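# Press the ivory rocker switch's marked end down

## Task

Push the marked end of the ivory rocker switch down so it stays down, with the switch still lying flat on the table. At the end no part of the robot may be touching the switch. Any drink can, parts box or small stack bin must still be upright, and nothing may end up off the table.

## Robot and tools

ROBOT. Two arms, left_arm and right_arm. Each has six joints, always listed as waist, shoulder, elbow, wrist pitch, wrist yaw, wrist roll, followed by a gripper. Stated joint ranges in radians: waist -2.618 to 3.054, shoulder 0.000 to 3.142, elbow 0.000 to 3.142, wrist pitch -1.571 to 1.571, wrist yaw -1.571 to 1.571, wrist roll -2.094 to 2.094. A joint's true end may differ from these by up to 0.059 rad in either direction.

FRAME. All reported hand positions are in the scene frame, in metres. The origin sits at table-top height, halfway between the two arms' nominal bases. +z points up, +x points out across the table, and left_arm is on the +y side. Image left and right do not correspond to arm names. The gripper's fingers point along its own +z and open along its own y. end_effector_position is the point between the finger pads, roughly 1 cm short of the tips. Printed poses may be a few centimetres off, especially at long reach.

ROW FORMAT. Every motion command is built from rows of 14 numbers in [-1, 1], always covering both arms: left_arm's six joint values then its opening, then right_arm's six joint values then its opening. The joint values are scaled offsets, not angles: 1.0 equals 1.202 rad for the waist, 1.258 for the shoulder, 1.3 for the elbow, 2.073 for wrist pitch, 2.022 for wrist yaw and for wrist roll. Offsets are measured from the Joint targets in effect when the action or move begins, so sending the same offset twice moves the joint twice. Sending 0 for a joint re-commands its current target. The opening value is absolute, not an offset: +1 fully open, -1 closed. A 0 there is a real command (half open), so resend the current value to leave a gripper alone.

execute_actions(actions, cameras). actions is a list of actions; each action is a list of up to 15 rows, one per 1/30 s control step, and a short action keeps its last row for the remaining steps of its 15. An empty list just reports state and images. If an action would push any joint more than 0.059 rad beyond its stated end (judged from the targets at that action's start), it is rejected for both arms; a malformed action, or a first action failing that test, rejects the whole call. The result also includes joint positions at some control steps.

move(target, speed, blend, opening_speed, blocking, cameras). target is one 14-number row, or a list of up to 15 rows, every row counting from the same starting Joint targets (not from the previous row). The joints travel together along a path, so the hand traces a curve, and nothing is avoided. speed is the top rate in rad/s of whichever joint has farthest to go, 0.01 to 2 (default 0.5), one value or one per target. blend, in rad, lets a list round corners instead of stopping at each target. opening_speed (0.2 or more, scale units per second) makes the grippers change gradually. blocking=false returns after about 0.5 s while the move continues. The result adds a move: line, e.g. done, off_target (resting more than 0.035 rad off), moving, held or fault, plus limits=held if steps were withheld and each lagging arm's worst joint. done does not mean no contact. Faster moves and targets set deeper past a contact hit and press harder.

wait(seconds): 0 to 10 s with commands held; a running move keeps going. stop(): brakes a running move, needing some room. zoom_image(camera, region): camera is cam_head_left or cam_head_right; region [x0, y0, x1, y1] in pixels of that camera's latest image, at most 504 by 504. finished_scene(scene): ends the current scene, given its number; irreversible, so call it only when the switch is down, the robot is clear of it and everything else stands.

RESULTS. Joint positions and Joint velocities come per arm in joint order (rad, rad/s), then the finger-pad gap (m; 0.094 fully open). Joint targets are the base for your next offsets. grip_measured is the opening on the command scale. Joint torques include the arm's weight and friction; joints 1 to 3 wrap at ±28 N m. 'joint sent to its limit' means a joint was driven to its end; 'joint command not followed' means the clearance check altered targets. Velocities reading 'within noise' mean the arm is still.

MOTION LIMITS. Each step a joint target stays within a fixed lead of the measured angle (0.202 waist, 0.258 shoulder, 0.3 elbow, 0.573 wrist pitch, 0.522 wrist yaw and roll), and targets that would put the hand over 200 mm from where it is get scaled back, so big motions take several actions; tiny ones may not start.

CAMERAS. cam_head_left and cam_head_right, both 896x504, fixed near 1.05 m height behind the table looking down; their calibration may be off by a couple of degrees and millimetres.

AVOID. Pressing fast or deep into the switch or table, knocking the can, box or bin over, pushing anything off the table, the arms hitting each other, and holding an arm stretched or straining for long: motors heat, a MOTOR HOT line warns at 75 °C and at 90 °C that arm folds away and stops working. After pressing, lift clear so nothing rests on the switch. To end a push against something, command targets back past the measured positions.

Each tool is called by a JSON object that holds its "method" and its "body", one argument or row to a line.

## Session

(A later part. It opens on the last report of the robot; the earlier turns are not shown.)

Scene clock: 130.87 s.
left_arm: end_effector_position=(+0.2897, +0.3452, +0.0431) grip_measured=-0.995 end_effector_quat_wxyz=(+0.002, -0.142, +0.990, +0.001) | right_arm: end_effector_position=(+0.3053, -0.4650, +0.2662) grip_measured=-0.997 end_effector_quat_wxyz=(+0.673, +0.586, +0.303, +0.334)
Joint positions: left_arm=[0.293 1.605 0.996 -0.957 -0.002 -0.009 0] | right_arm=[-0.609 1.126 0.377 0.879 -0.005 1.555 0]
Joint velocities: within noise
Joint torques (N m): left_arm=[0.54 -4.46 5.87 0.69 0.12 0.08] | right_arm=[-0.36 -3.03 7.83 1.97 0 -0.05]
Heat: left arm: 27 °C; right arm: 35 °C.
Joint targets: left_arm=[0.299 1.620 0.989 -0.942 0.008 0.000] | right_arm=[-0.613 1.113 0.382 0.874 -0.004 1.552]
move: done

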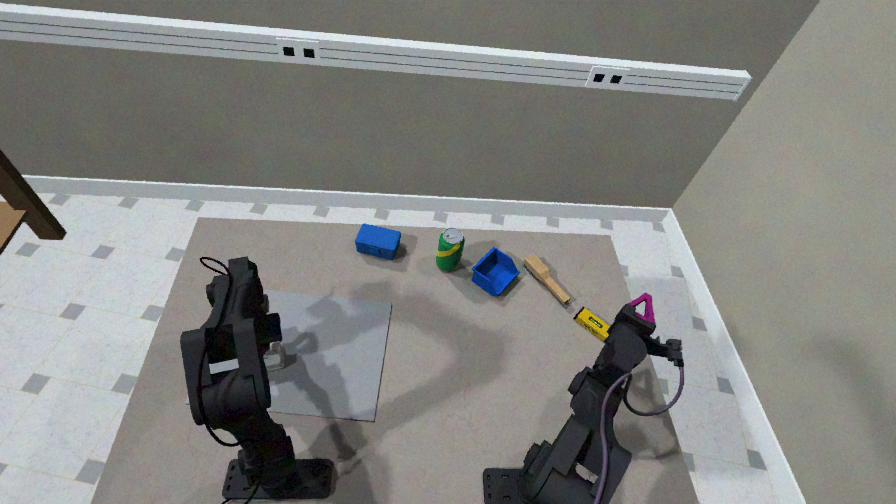

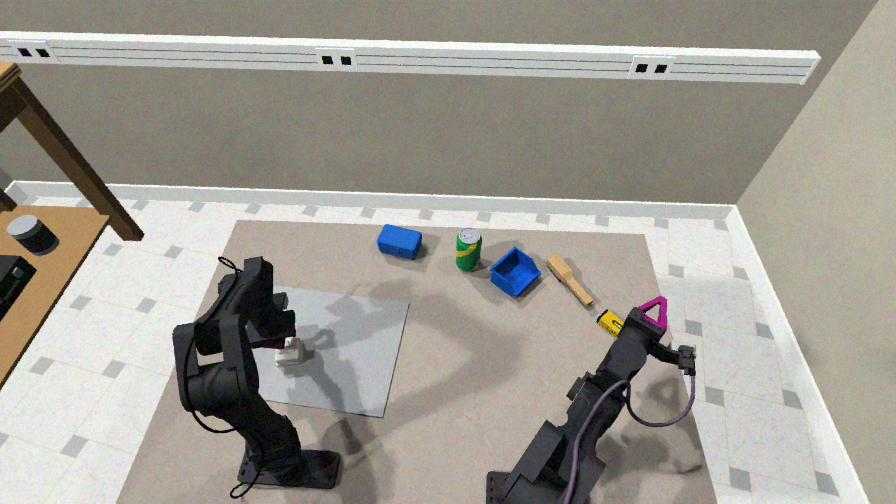

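{"method": "move", "body": {
  "target": [
    [0.0135, 0, 0, 0, 0, 0, -1, 0, 0, 0, 0, 0, 0, -1],
    [0.0135, 0.0055, -0.0092, 0.0092, 0, 0, -1, 0, 0, 0, 0, 0, 0, -1]
  ],
  "speed": 0.1
}}

{"method": "zoom_image", "body": {
  "camera": "cam_head_right",
  "region": [240, 310, 320, 390]
}}

Scene clock: 135.67 s.
left_arm: end_effector_position=(+0.2888, +0.3495, +0.0426) grip_measured=-0.995 end_effector_quat_wxyz=(+0.003, -0.150, +0.989, +0.001) | right_arm: end_effector_position=(+0.3053, -0.4650, +0.2662) grip_measured=-0.997 end_effector_quat_wxyz=(+0.673, +0.586, +0.303, +0.334)
Joint positions: left_arm=[0.309 1.605 0.994 -0.952 -0.002 -0.009 0] | right_arm=[-0.609 1.126 0.377 0.879 -0.005 1.555 0]
Joint velocities: within noise
Joint torques (N m): left_arm=[0.43 -3.89 4.9 0.85 0.13 0.08] | right_arm=[-0.36 -3 7.8 1.97 0 -0.04]
Heat: left arm: 27 °C; right arm: 35 °C.
Joint targets: left_arm=[0.315 1.627 0.977 -0.923 0.008 0.000] | right_arm=[-0.613 1.113 0.382 0.874 -0.004 1.552]
move: done

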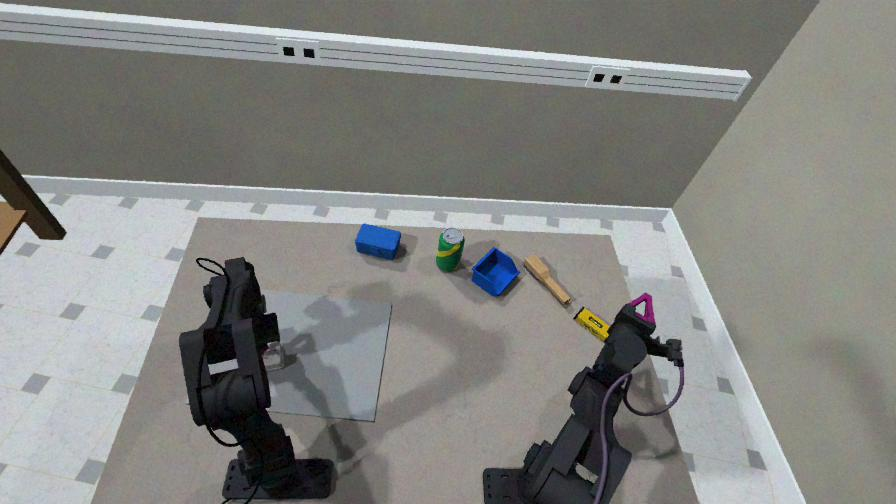

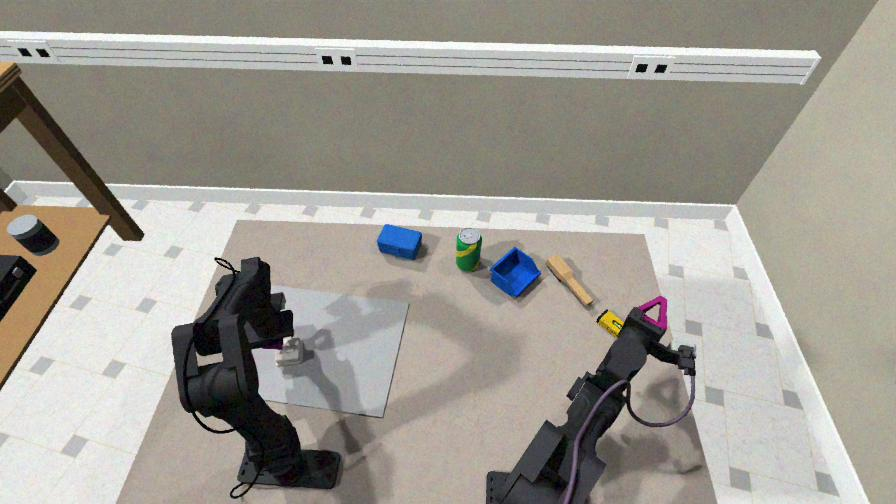

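Scaled by 6.300 from the camera's 896x504 image, which has a finer 1280x720 frame.

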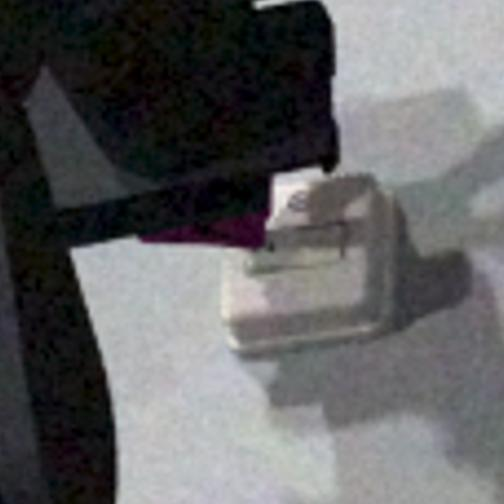

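{"method": "move", "body": {
  "target": [0, 0.0062, -0.0102, 0.0102, 0, 0, -1, 0, 0, 0, 0, 0, 0, -1],
  "speed": 0.1
}}

{"method": "zoom_image", "body": {
  "camera": "cam_head_right",
  "region": [240, 310, 320, 390]
}}

Scene clock: 138.60 s.
left_arm: end_effector_position=(+0.2885, +0.3500, +0.0369) grip_measured=-0.995 end_effector_quat_wxyz=(+0.003, -0.151, +0.989, +0.001) | right_arm: end_effector_position=(+0.3053, -0.4650, +0.2662) grip_measured=-0.997 end_effector_quat_wxyz=(+0.673, +0.586, +0.303, +0.334)
Joint positions: left_arm=[0.311 1.613 0.978 -0.929 -0.002 -0.009 0] | right_arm=[-0.609 1.126 0.377 0.879 -0.005 1.555 0]
Joint velocities: within noise
Joint torques (N m): left_arm=[0.35 -4.12 5.12 0.8 0.12 0.08] | right_arm=[-0.36 -3.02 7.82 1.97 0 -0.05]
Heat: left arm: 27 °C; right arm: 35 °C.
Joint targets: left_arm=[0.315 1.634 0.964 -0.902 0.008 0.000] | right_arm=[-0.613 1.113 0.382 0.874 -0.004 1.552]
move: done

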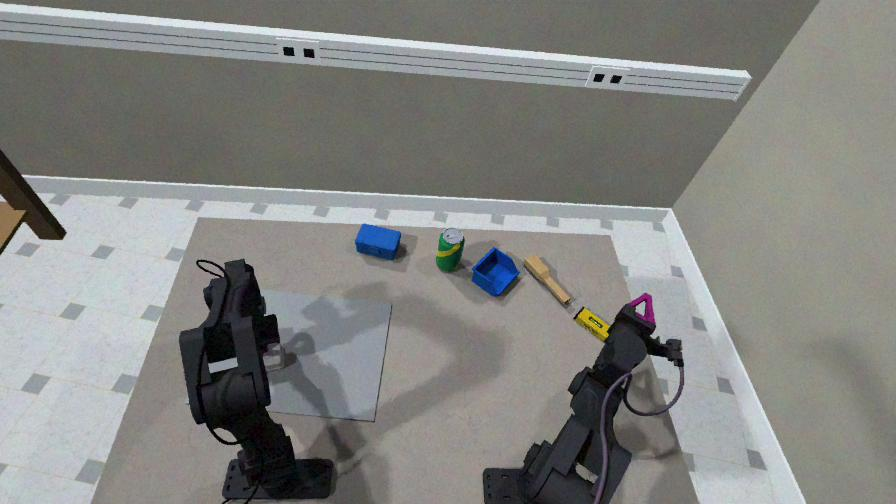

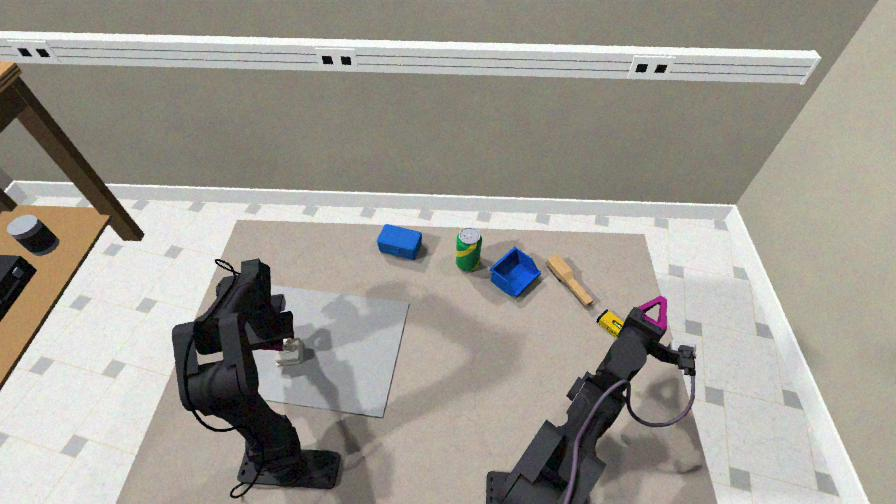

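Scaled by 6.300 from the camera's 896x504 image, which has a finer 1280x720 frame.

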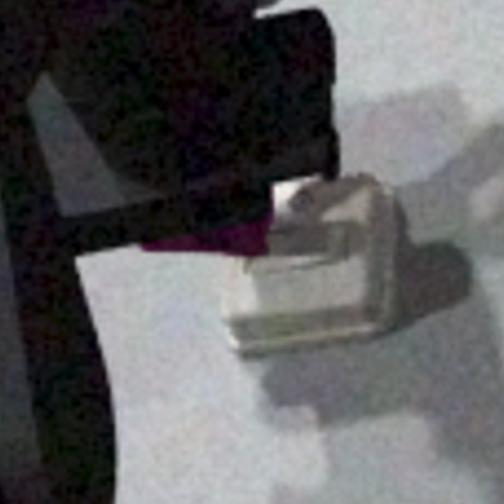

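{"method": "move", "body": {
  "target": [0, 0.0045, -0.0072, 0.0072, 0, 0, -1, 0, 0, 0, 0, 0, 0, -1],
  "speed": 0.1
}}

{"method": "zoom_image", "body": {
  "camera": "cam_head_right",
  "region": [240, 310, 320, 390]
}}

Scene clock: 140.30 s.
left_arm: end_effector_position=(+0.2885, +0.3500, +0.0366) grip_measured=-0.995 end_effector_quat_wxyz=(+0.003, -0.151, +0.989, +0.001) | right_arm: end_effector_position=(+0.3053, -0.4650, +0.2662) grip_measured=-0.997 end_effector_quat_wxyz=(+0.673, +0.586, +0.303, +0.334)
Joint positions: left_arm=[0.311 1.613 0.977 -0.928 -0.002 -0.009 0] | right_arm=[-0.609 1.126 0.377 0.879 -0.005 1.555 0]
Joint velocities: within noise
Joint torques (N m): left_arm=[0.29 -3.6 4.26 0.97 0.13 0.05] | right_arm=[-0.36 -3.02 7.82 1.97 0 -0.04]
Heat: left arm: 27 °C; right arm: 35 °C.
Joint targets: left_arm=[0.315 1.640 0.955 -0.887 0.008 0.000] | right_arm=[-0.613 1.113 0.382 0.874 -0.004 1.552]
move: off_target (left_arm); left_arm: the wrist pitch is farthest, 0.041 rad from its target

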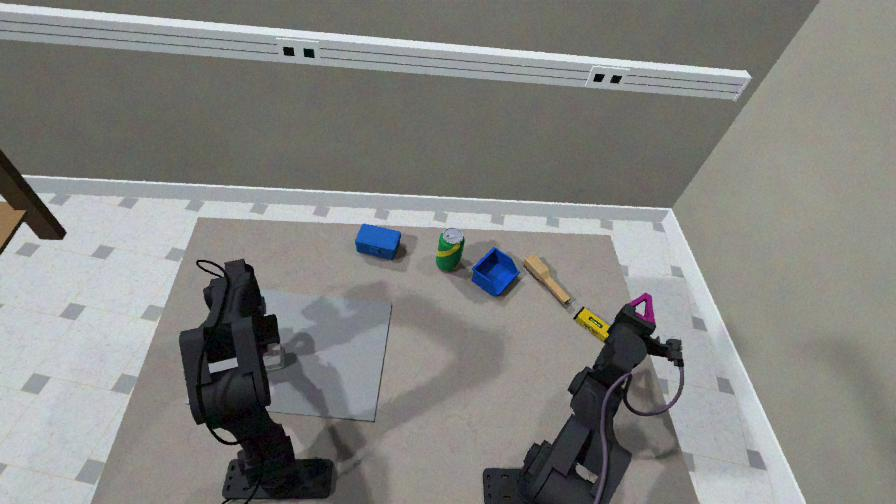

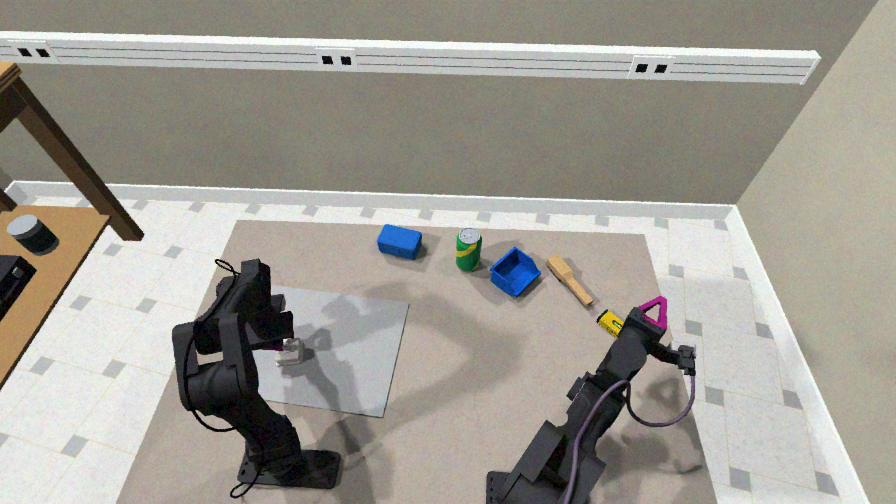

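Scaled by 6.300 from the camera's 896x504 image, which has a finer 1280x720 frame.

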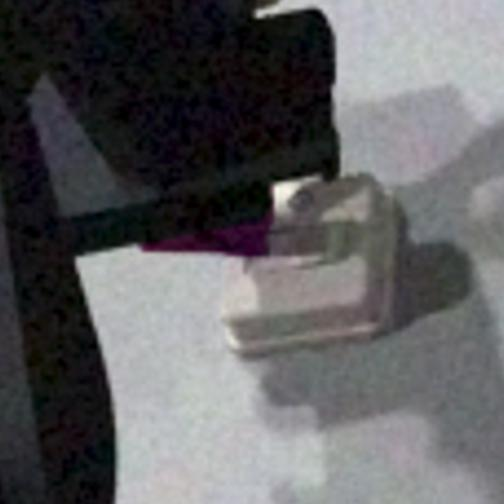

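{"method": "move", "body": {
  "target": [
    [0, -0.0437, 0.0731, -0.0690, 0, 0, -1, 0, 0, 0, 0, 0, 0, -1],
    [0.2371, -0.1113, 0.1885, -0.1799, 0, 0, -1, 0, 0, 0, 0, 0, 0, -1]
  ],
  "speed": 0.5,
  "blend": [0.05, 0]
}}

{"method": "zoom_image", "body": {
  "camera": "cam_head_left",
  "region": [235, 325, 305, 385]
}}

{"method": "zoom_image", "body": {
  "camera": "cam_head_right",
  "region": [255, 320, 325, 380]
}}

Scene clock: 144.20 s.
left_arm: end_effector_position=(+0.2450, +0.4102, +0.1063) grip_measured=-0.995 end_effector_quat_wxyz=(-0.014, -0.290, +0.957, -0.005) | right_arm: end_effector_position=(+0.3053, -0.4650, +0.2662) grip_measured=-0.997 end_effector_quat_wxyz=(+0.673, +0.586, +0.303, +0.334)
Joint positions: left_arm=[0.597 1.528 1.177 -1.251 0.002 -0.009 0] | right_arm=[-0.609 1.126 0.377 0.879 -0.005 1.555 0]
Joint velocities: within noise
Joint torques (N m): left_arm=[0.14 -7.43 8.88 0.4 0.08 0.04] | right_arm=[-0.36 -3.02 7.82 1.96 -0.01 -0.04]
Heat: left arm: 27 °C; right arm: 35 °C.
Joint targets: left_arm=[0.600 1.500 1.200 -1.260 0.008 0.000] | right_arm=[-0.613 1.113 0.382 0.874 -0.004 1.552]
move: done

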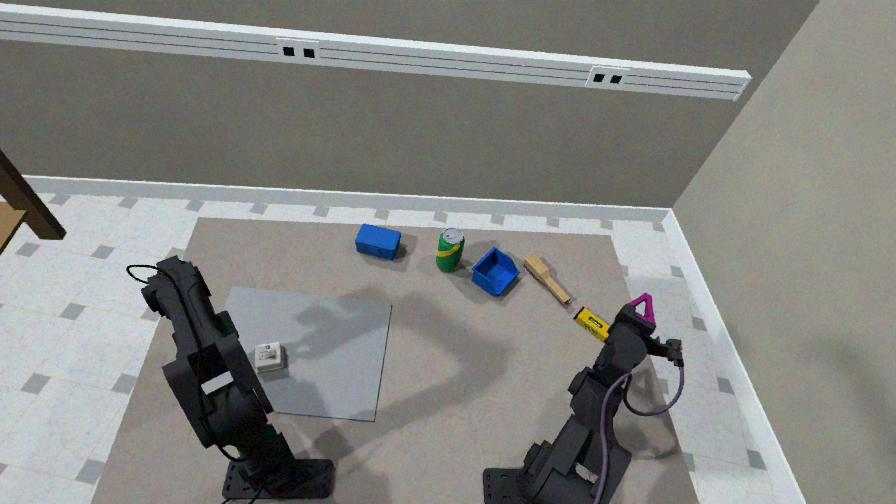

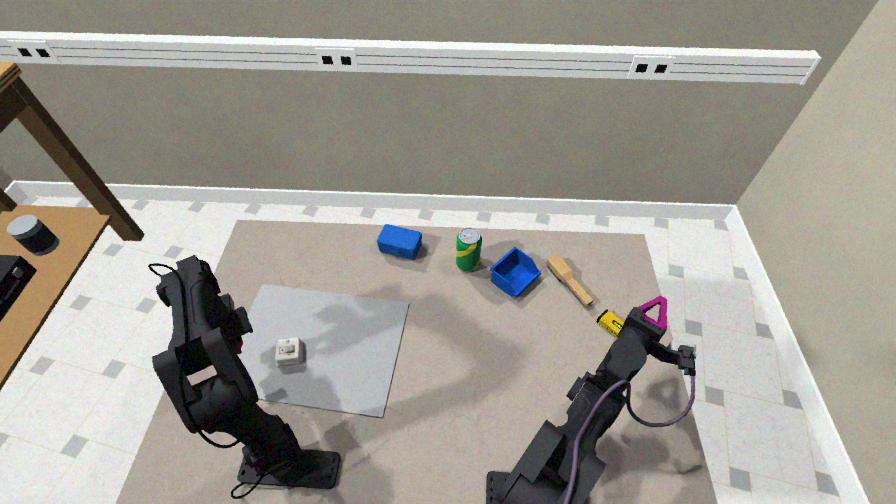

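Scaled by 7.200 from the camera's 896x504 image, which has a finer 1280x720 frame.

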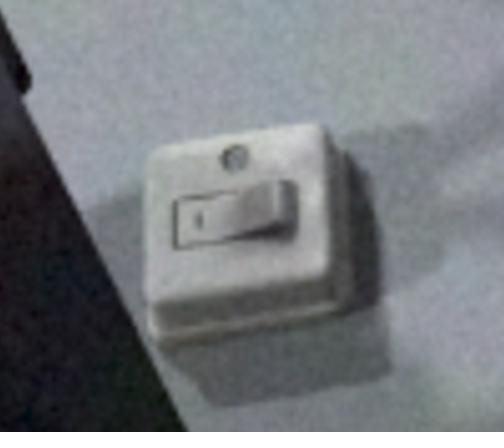

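Scaled by 7.200 from the camera's 896x504 image, which has a finer 1280x720 frame.

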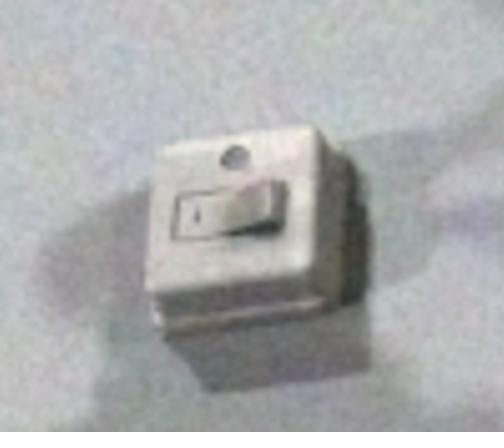

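{"method": "move", "body": {
  "target": [
    [-0.35, 0.17, 0.17, -0.002, -0.002, 0, -1, 0.1290, 0.2281, 0.3600, -0.5007, 0, -0.3838, -1],
    [-0.7651, 0.3562, 0.3427, -0.004, -0.004, 0, -1, 0.2582, 0.4568, 0.7202, -0.998, 0.002, -0.7676, -1]
  ],
  "speed": 1.0,
  "blend": [0.2, 0]
}}

Scene clock: 198.80 s.
left_arm: end_effector_position=(+0.3781, +0.1514, +0.1003) grip_measured=-0.995 end_effector_quat_wxyz=(+0.000, +0.164, +0.986, -0.001) | right_arm: end_effector_position=(+0.2840, -0.3393, +0.0964) grip_measured=-0.997 end_effector_quat_wxyz=(+0.000, +0.170, +0.985, +0.003)
Joint positions: left_arm=[-0.321 1.927 1.618 -1.261 0.003 -0.009 0] | right_arm=[-0.306 1.669 1.283 -1.186 -0.005 0.006 0]
Joint velocities: within noise
Joint torques (N m): left_arm=[0.16 -7.2 9.43 0.48 -0.01 0.05] | right_arm=[0.24 -4.67 9.5 0.21 0.05 -0.05]
Heat: left arm: 27 °C; right arm: 36 °C.
Joint targets: left_arm=[-0.320 1.949 1.645 -1.268 0.000 0.000] | right_arm=[-0.303 1.687 1.319 -1.195 0.000 0.000]
move: done

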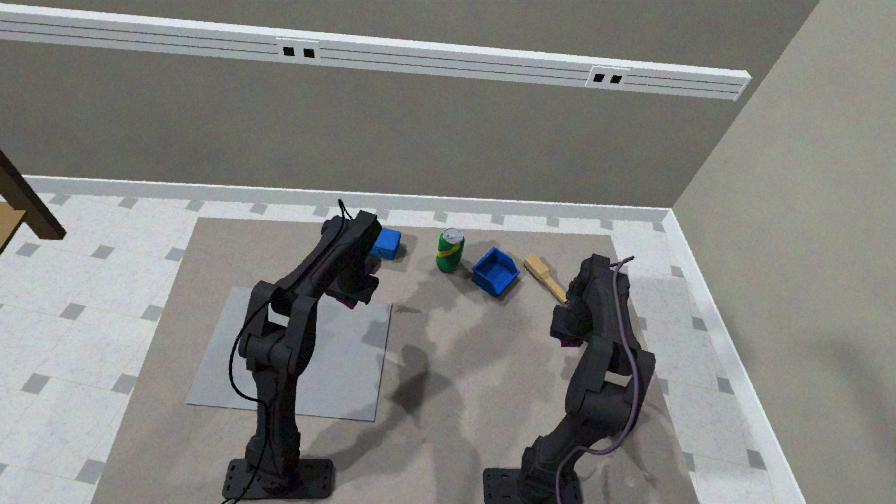

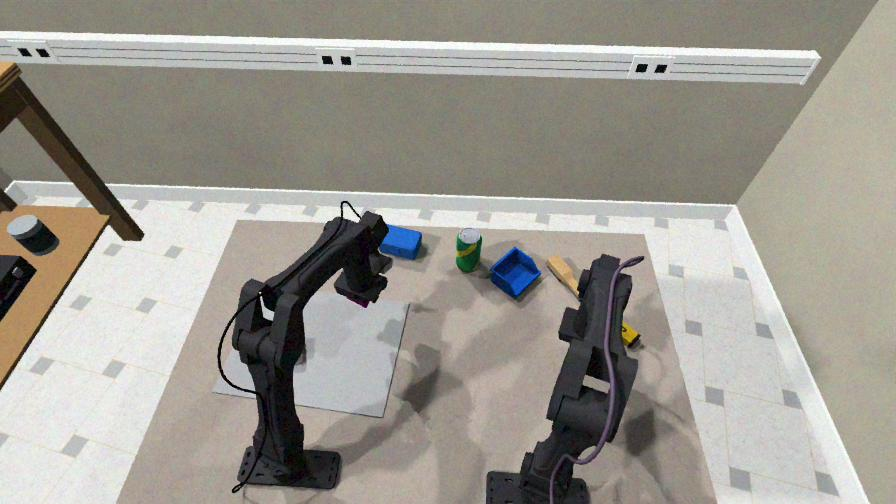

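{"method": "zoom_image", "body": {
  "camera": "cam_head_left",
  "region": [530, 290, 620, 380]
}}

{"method": "zoom_image", "body": {
  "camera": "cam_head_left",
  "region": [310, 250, 400, 340]
}}

{"method": "zoom_image", "body": {
  "camera": "cam_head_right",
  "region": [320, 250, 410, 340]
}}

{"method": "zoom_image", "body": {
  "camera": "cam_head_right",
  "region": [540, 290, 630, 380]
}}

Scaled by 5.600 from the camera's 896x504 image, which has a finer 1280x720 frame.

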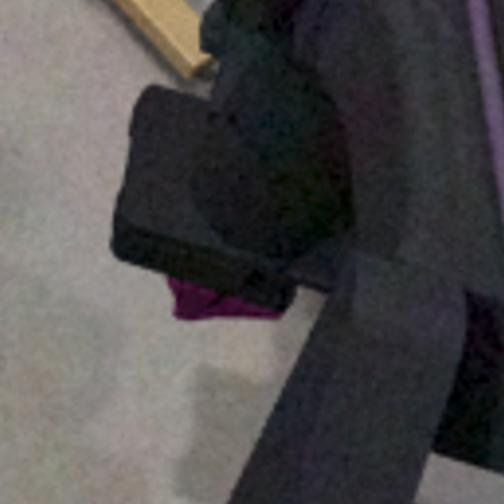

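Scaled by 5.600 from the camera's 896x504 image, which has a finer 1280x720 frame.

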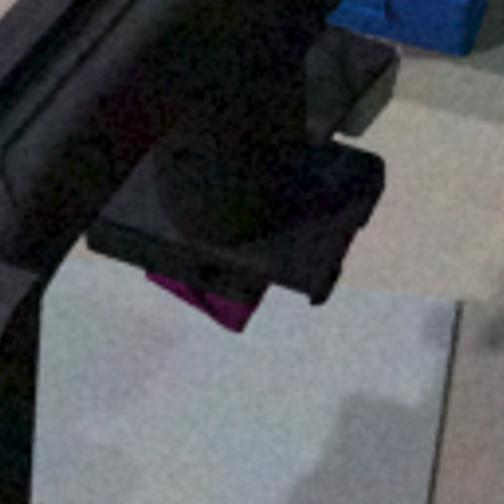

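Scaled by 5.600 from the camera's 896x504 image, which has a finer 1280x720 frame.

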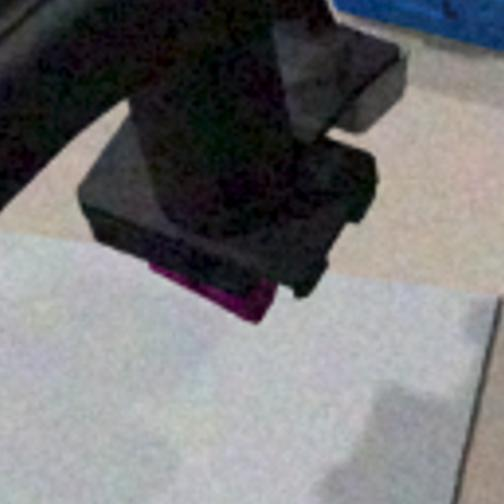

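Scaled by 5.600 from the camera's 896x504 image, which has a finer 1280x720 frame.

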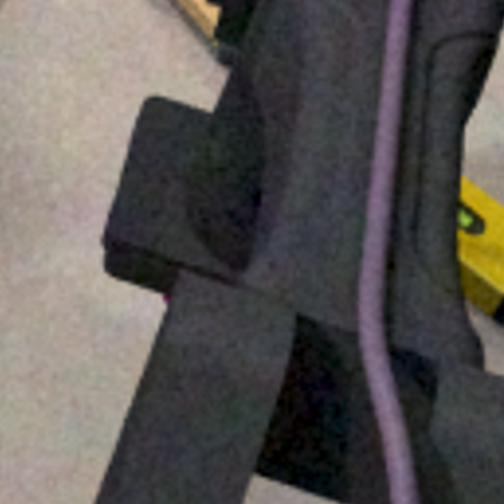

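{"method": "move", "body": {
  "target": [
    [0.4440, -0.2893, -0.4692, 0.1213, 0, 0, -1, 0, 0, 0, 0, 0, 0, -1],
    [0.4440, -0.2504, -0.5338, 0.1819, 0, 0, -1, 0, 0, 0, 0, 0, 0, -1],
    [0.4440, -0.2893, -0.4692, 0.1213, 0, 0, -1, 0, 0, 0, 0, 0, 0, -1],
    [0.7654, -0.3569, -0.3423, 0.0039, 0, 0, -1, 0, 0, 0, 0, 0, 0, -1]
  ],
  "speed": [1.0, 0.15, 0.4, 0.8],
  "blend": [0, 0, 0.05, 0]
}}

{"method": "zoom_image", "body": {
  "camera": "cam_head_left",
  "region": [235, 325, 305, 385]
}}

{"method": "zoom_image", "body": {
  "camera": "cam_head_right",
  "region": [255, 320, 325, 380]
}}

Scene clock: 223.30 s.
left_arm: end_effector_position=(+0.2450, +0.4107, +0.1070) grip_measured=-0.995 end_effector_quat_wxyz=(-0.013, -0.290, +0.957, -0.004) | right_arm: end_effector_position=(+0.2836, -0.3392, +0.0964) grip_measured=-0.997 end_effector_quat_wxyz=(+0.000, +0.170, +0.986, +0.003)
Joint positions: left_arm=[0.598 1.526 1.179 -1.251 0.001 -0.008 0] | right_arm=[-0.306 1.669 1.283 -1.187 -0.005 0.005 0]
Joint velocities: within noise
Joint torques (N m): left_arm=[0.24 -7.38 8.8 0.36 0.01 0.06] | right_arm=[0.24 -4.68 9.5 0.26 0.05 -0.07]
Heat: left arm: 29 °C; right arm: 34 °C.
Joint targets: left_arm=[0.601 1.500 1.201 -1.260 0.000 0.000] | right_arm=[-0.303 1.687 1.319 -1.195 0.000 0.000]
move: off_target (right_arm); right_arm: the elbow is farthest, 0.036 rad from its target

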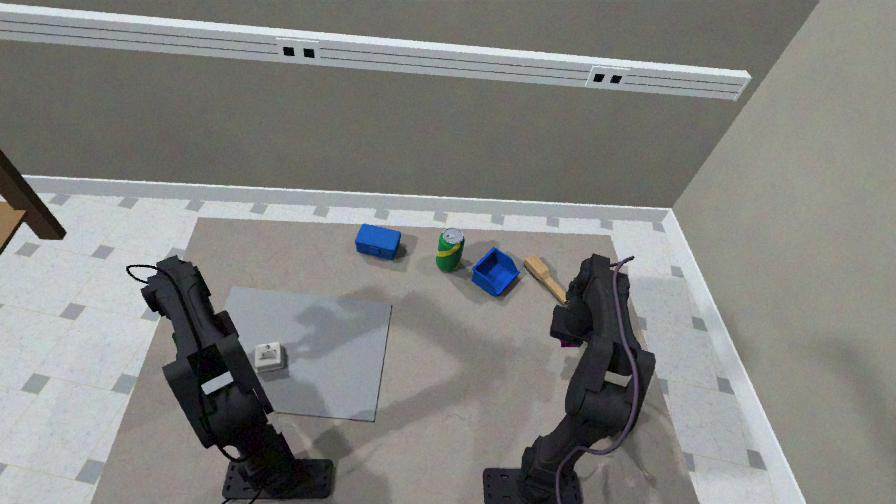

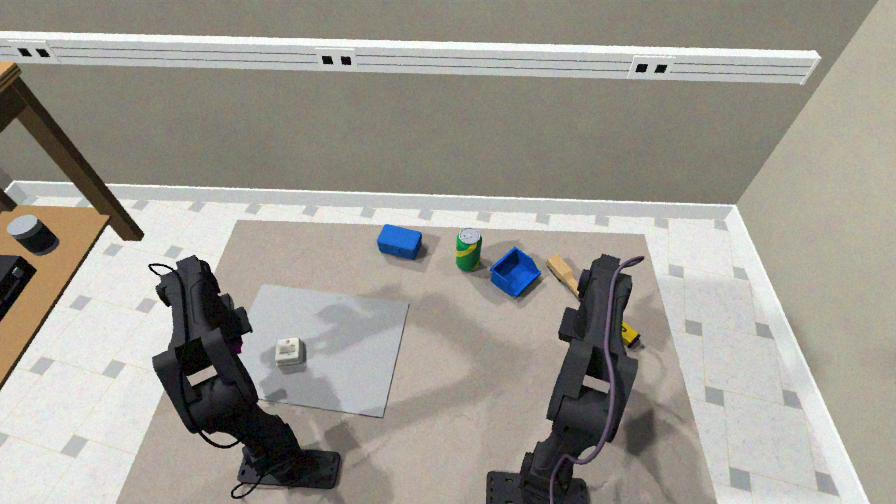

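Scaled by 7.200 from the camera's 896x504 image, which has a finer 1280x720 frame.

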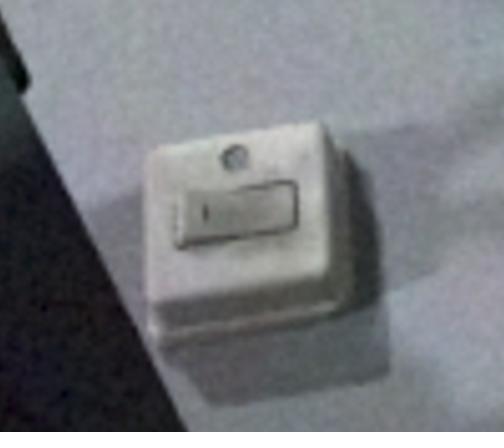

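Scaled by 7.200 from the camera's 896x504 image, which has a finer 1280x720 frame.

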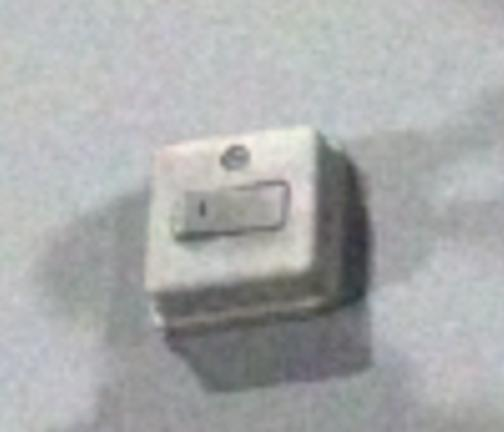

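{"method": "move", "body": {
  "target": [
    [-0.2568, 0.0795, -0.1185, 0.1172, 0, 0, -1, 0, 0, 0, 0, 0, 0, -1],
    [-0.2568, 0.1126, -0.1862, 0.1780, 0, 0, -1, 0, 0, 0, 0, 0, 0, -1],
    [-0.2568, 0.0795, -0.1185, 0.1172, 0, 0, -1, 0, 0, 0, 0, 0, 0, -1],
    [0, 0, 0, 0, 0, 0, -1, 0, 0, 0, 0, 0, 0, -1]
  ],
  "speed": [1.0, 0.2, 0.6, 1.0],
  "blend": [0, 0, 0.08, 0]
}}

{"method": "zoom_image", "body": {
  "camera": "cam_head_left",
  "region": [235, 325, 305, 385]
}}

{"method": "zoom_image", "body": {
  "camera": "cam_head_right",
  "region": [255, 320, 325, 380]
}}

Scene clock: 230.23 s.
left_arm: end_effector_position=(+0.2458, +0.4117, +0.1098) grip_measured=-0.995 end_effector_quat_wxyz=(-0.008, -0.290, +0.957, -0.002) | right_arm: end_effector_position=(+0.2836, -0.3392, +0.0964) grip_measured=-0.997 end_effector_quat_wxyz=(+0.000, +0.170, +0.986, +0.003)
Joint positions: left_arm=[0.599 1.518 1.183 -1.251 -0.001 -0.007 0] | right_arm=[-0.306 1.669 1.283 -1.187 -0.005 0.005 0]
Joint velocities: within noise
Joint torques (N m): left_arm=[0.01 -6.69 8.43 0.43 0 0.04] | right_arm=[0.25 -4.67 9.5 0.27 0.06 -0.08]
Heat: left arm: 28 °C; right arm: 34 °C.
Joint targets: left_arm=[0.600 1.499 1.200 -1.260 0.000 0.000] | right_arm=[-0.303 1.687 1.319 -1.195 0.000 0.000]
move: off_target (right_arm); blend cut to 0.063 rad at target 3; right_arm: the elbow is farthest, 0.036 rad from its target

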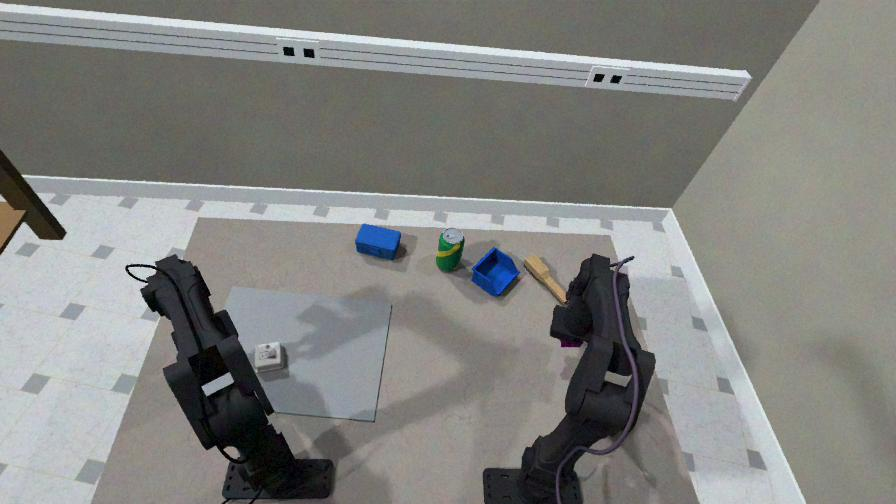

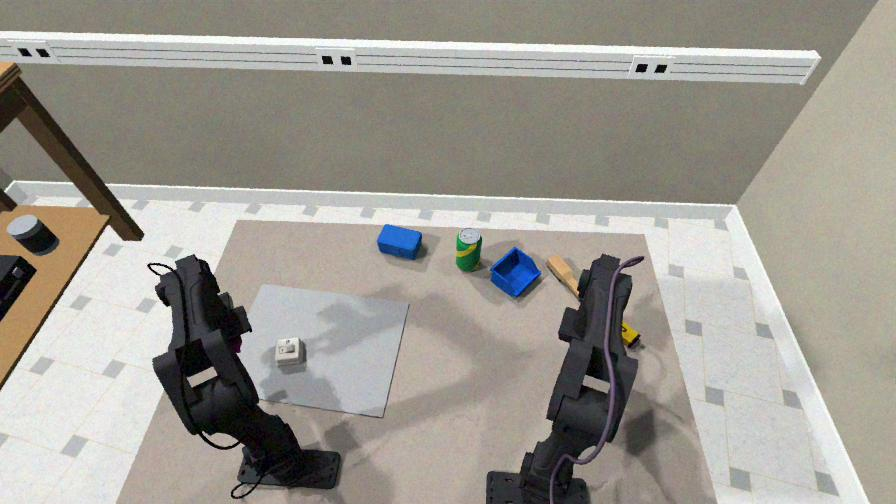

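Scaled by 7.200 from the camera's 896x504 image, which has a finer 1280x720 frame.

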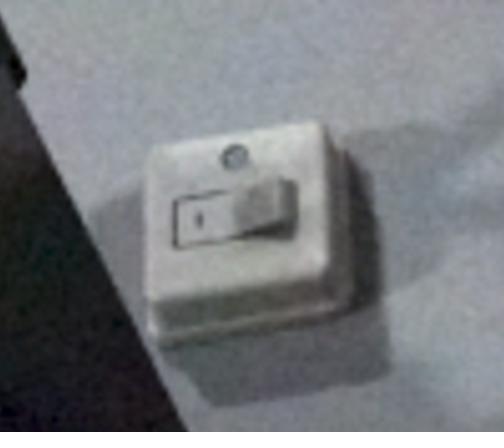

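Scaled by 7.200 from the camera's 896x504 image, which has a finer 1280x720 frame.

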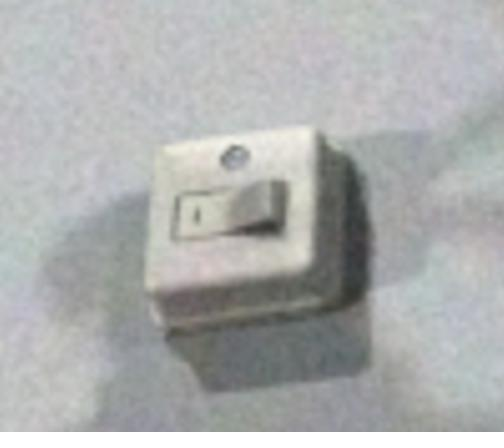

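{"method": "move", "body": {
  "target": [
    [0, 0.0771, -0.2192, 0.1775, 0, 0, -1, 0, 0.0505, -0.1804, 0.1384, 0, 0, -1],
    [0, 0.1224, -0.2728, 0.2378, 0, 0, -1, 0, 0.0907, -0.2304, 0.1946, 0, 0, -1]
  ],
  "speed": [0.5, 0.1],
  "blend": [0, 0]
}}

Scene clock: 259.83 s.
left_arm: end_effector_position=(+0.2451, +0.4113, +0.0082) grip_measured=-0.995 end_effector_quat_wxyz=(-0.002, -0.290, +0.957, +0.000) | right_arm: end_effector_position=(+0.2900, -0.3414, +0.0065) grip_measured=-0.997 end_effector_quat_wxyz=(+0.011, +0.170, +0.985, +0.001)
Joint positions: left_arm=[0.599 1.626 0.865 -0.813 -0.001 -0.007 0] | right_arm=[-0.306 1.782 1.038 -0.804 -0.005 0.005 0]
Joint velocities: within noise
Joint torques (N m): left_arm=[0.13 -3.32 4.19 1 0.06 0.06] | right_arm=[0.24 -5.15 4.41 0.54 0.05 -0.08]
Heat: left arm: 28 °C; right arm: 33 °C.
Joint targets: left_arm=[0.600 1.654 0.846 -0.767 0.000 0.000] | right_arm=[-0.303 1.801 1.019 -0.792 0.000 0.000]
move: off_target (left_arm); left_arm: the wrist pitch is farthest, 0.046 rad from its target

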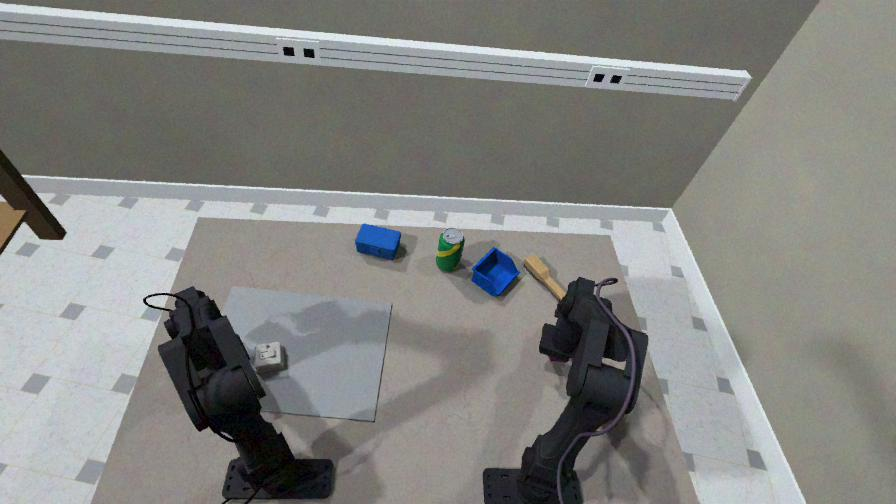

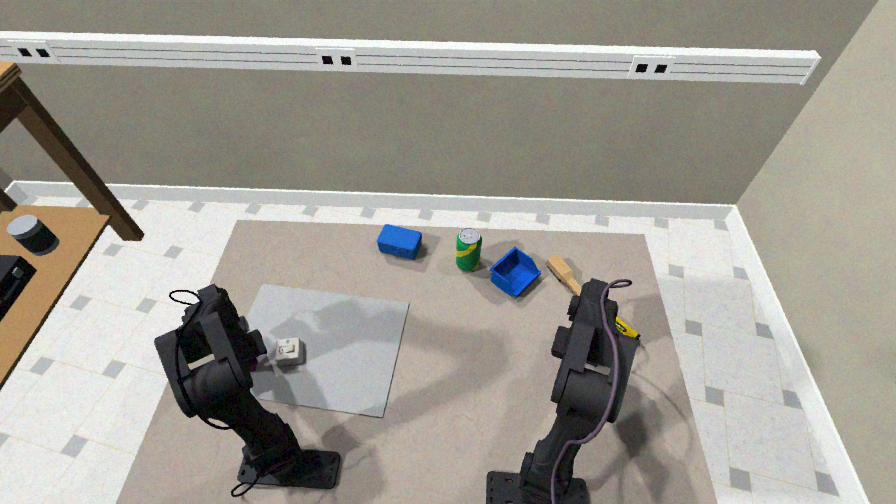

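{"method": "move", "body": {
  "target": [0, -0.12, 0.27, -0.24, 0, 0, -1, 0, -0.09, 0.23, -0.19, 0, 0, -1],
  "speed": 0.5
}}

Scene clock: 269.00 s.
left_arm: end_effector_position=(+0.2431, +0.4100, +0.1058) grip_measured=-0.995 end_effector_quat_wxyz=(-0.018, -0.290, +0.957, -0.005) | right_arm: end_effector_position=(+0.2868, -0.3403, +0.0854) grip_measured=-0.997 end_effector_quat_wxyz=(-0.014, +0.170, +0.985, +0.005)
Joint positions: left_arm=[0.599 1.528 1.175 -1.255 -0.001 -0.007 0] | right_arm=[-0.306 1.714 1.29 -1.176 -0.005 0.005 0]
Joint velocities: within noise
Joint torques (N m): left_arm=[0.14 -7.12 8.83 0.38 0.02 0.05] | right_arm=[0.24 -8.25 8.83 0.18 0.05 -0.07]
Heat: left arm: 27 °C; right arm: 33 °C.
Joint targets: left_arm=[0.600 1.502 1.197 -1.265 0.000 0.000] | right_arm=[-0.303 1.688 1.318 -1.185 0.000 0.000]
move: done

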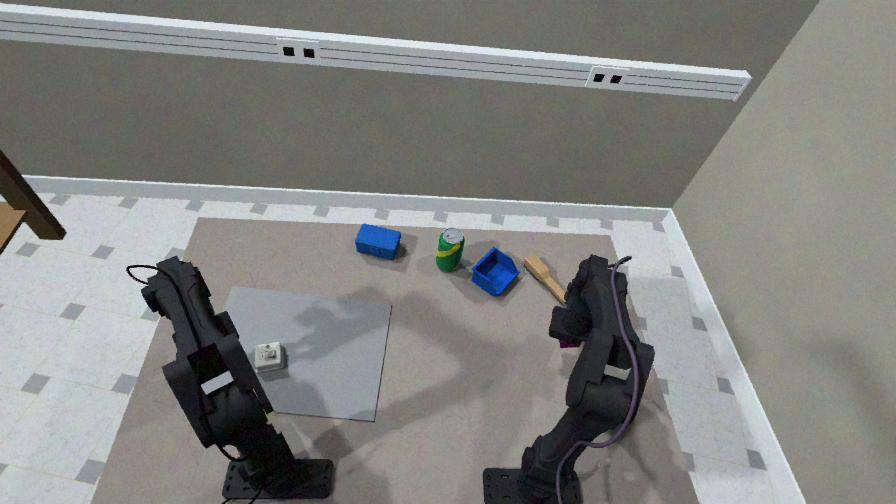

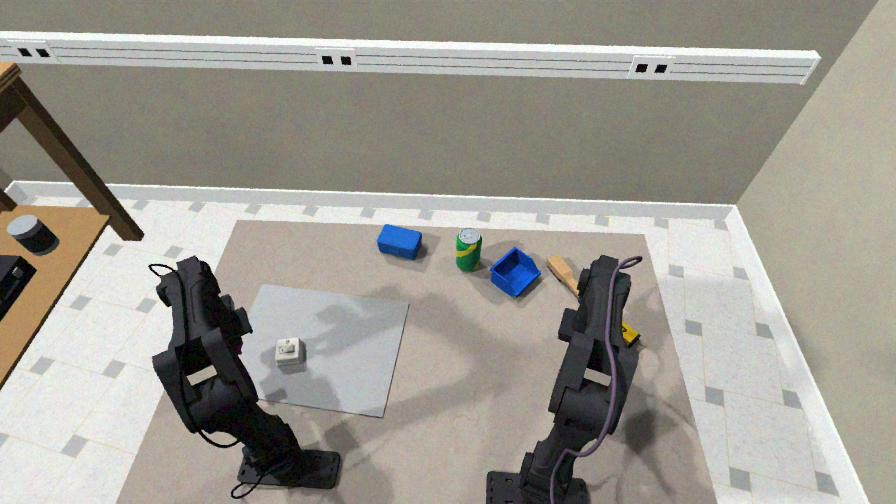

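{"method": "zoom_image", "body": {
  "camera": "cam_head_right",
  "region": [262, 326, 318, 374]
}}

{"method": "zoom_image", "body": {
  "camera": "cam_head_left",
  "region": [242, 330, 298, 378]
}}

Scaled by 9.000 from the camera's 896x504 image, which has a finer 1280x720 frame.

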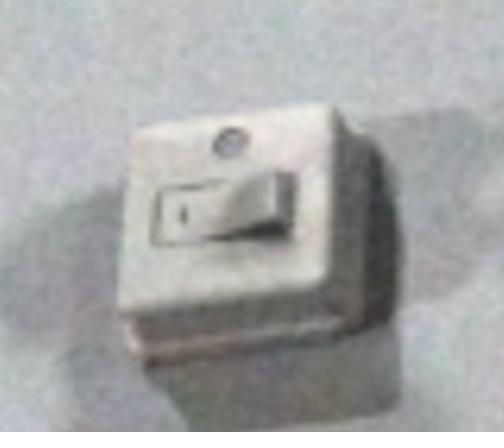

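Scaled by 9.000 from the camera's 896x504 image, which has a finer 1280x720 frame.

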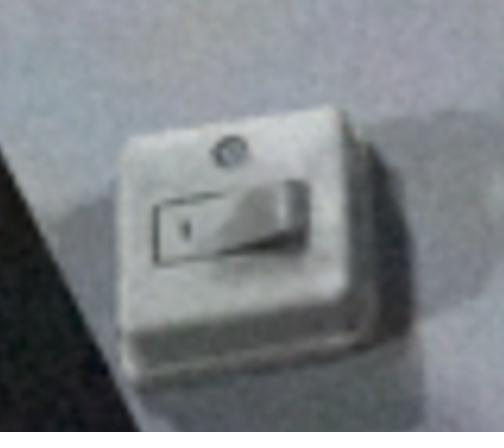

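{"method": "finished_scene", "body": {
  "scene": 1
}}

The scene is finished: the task was done.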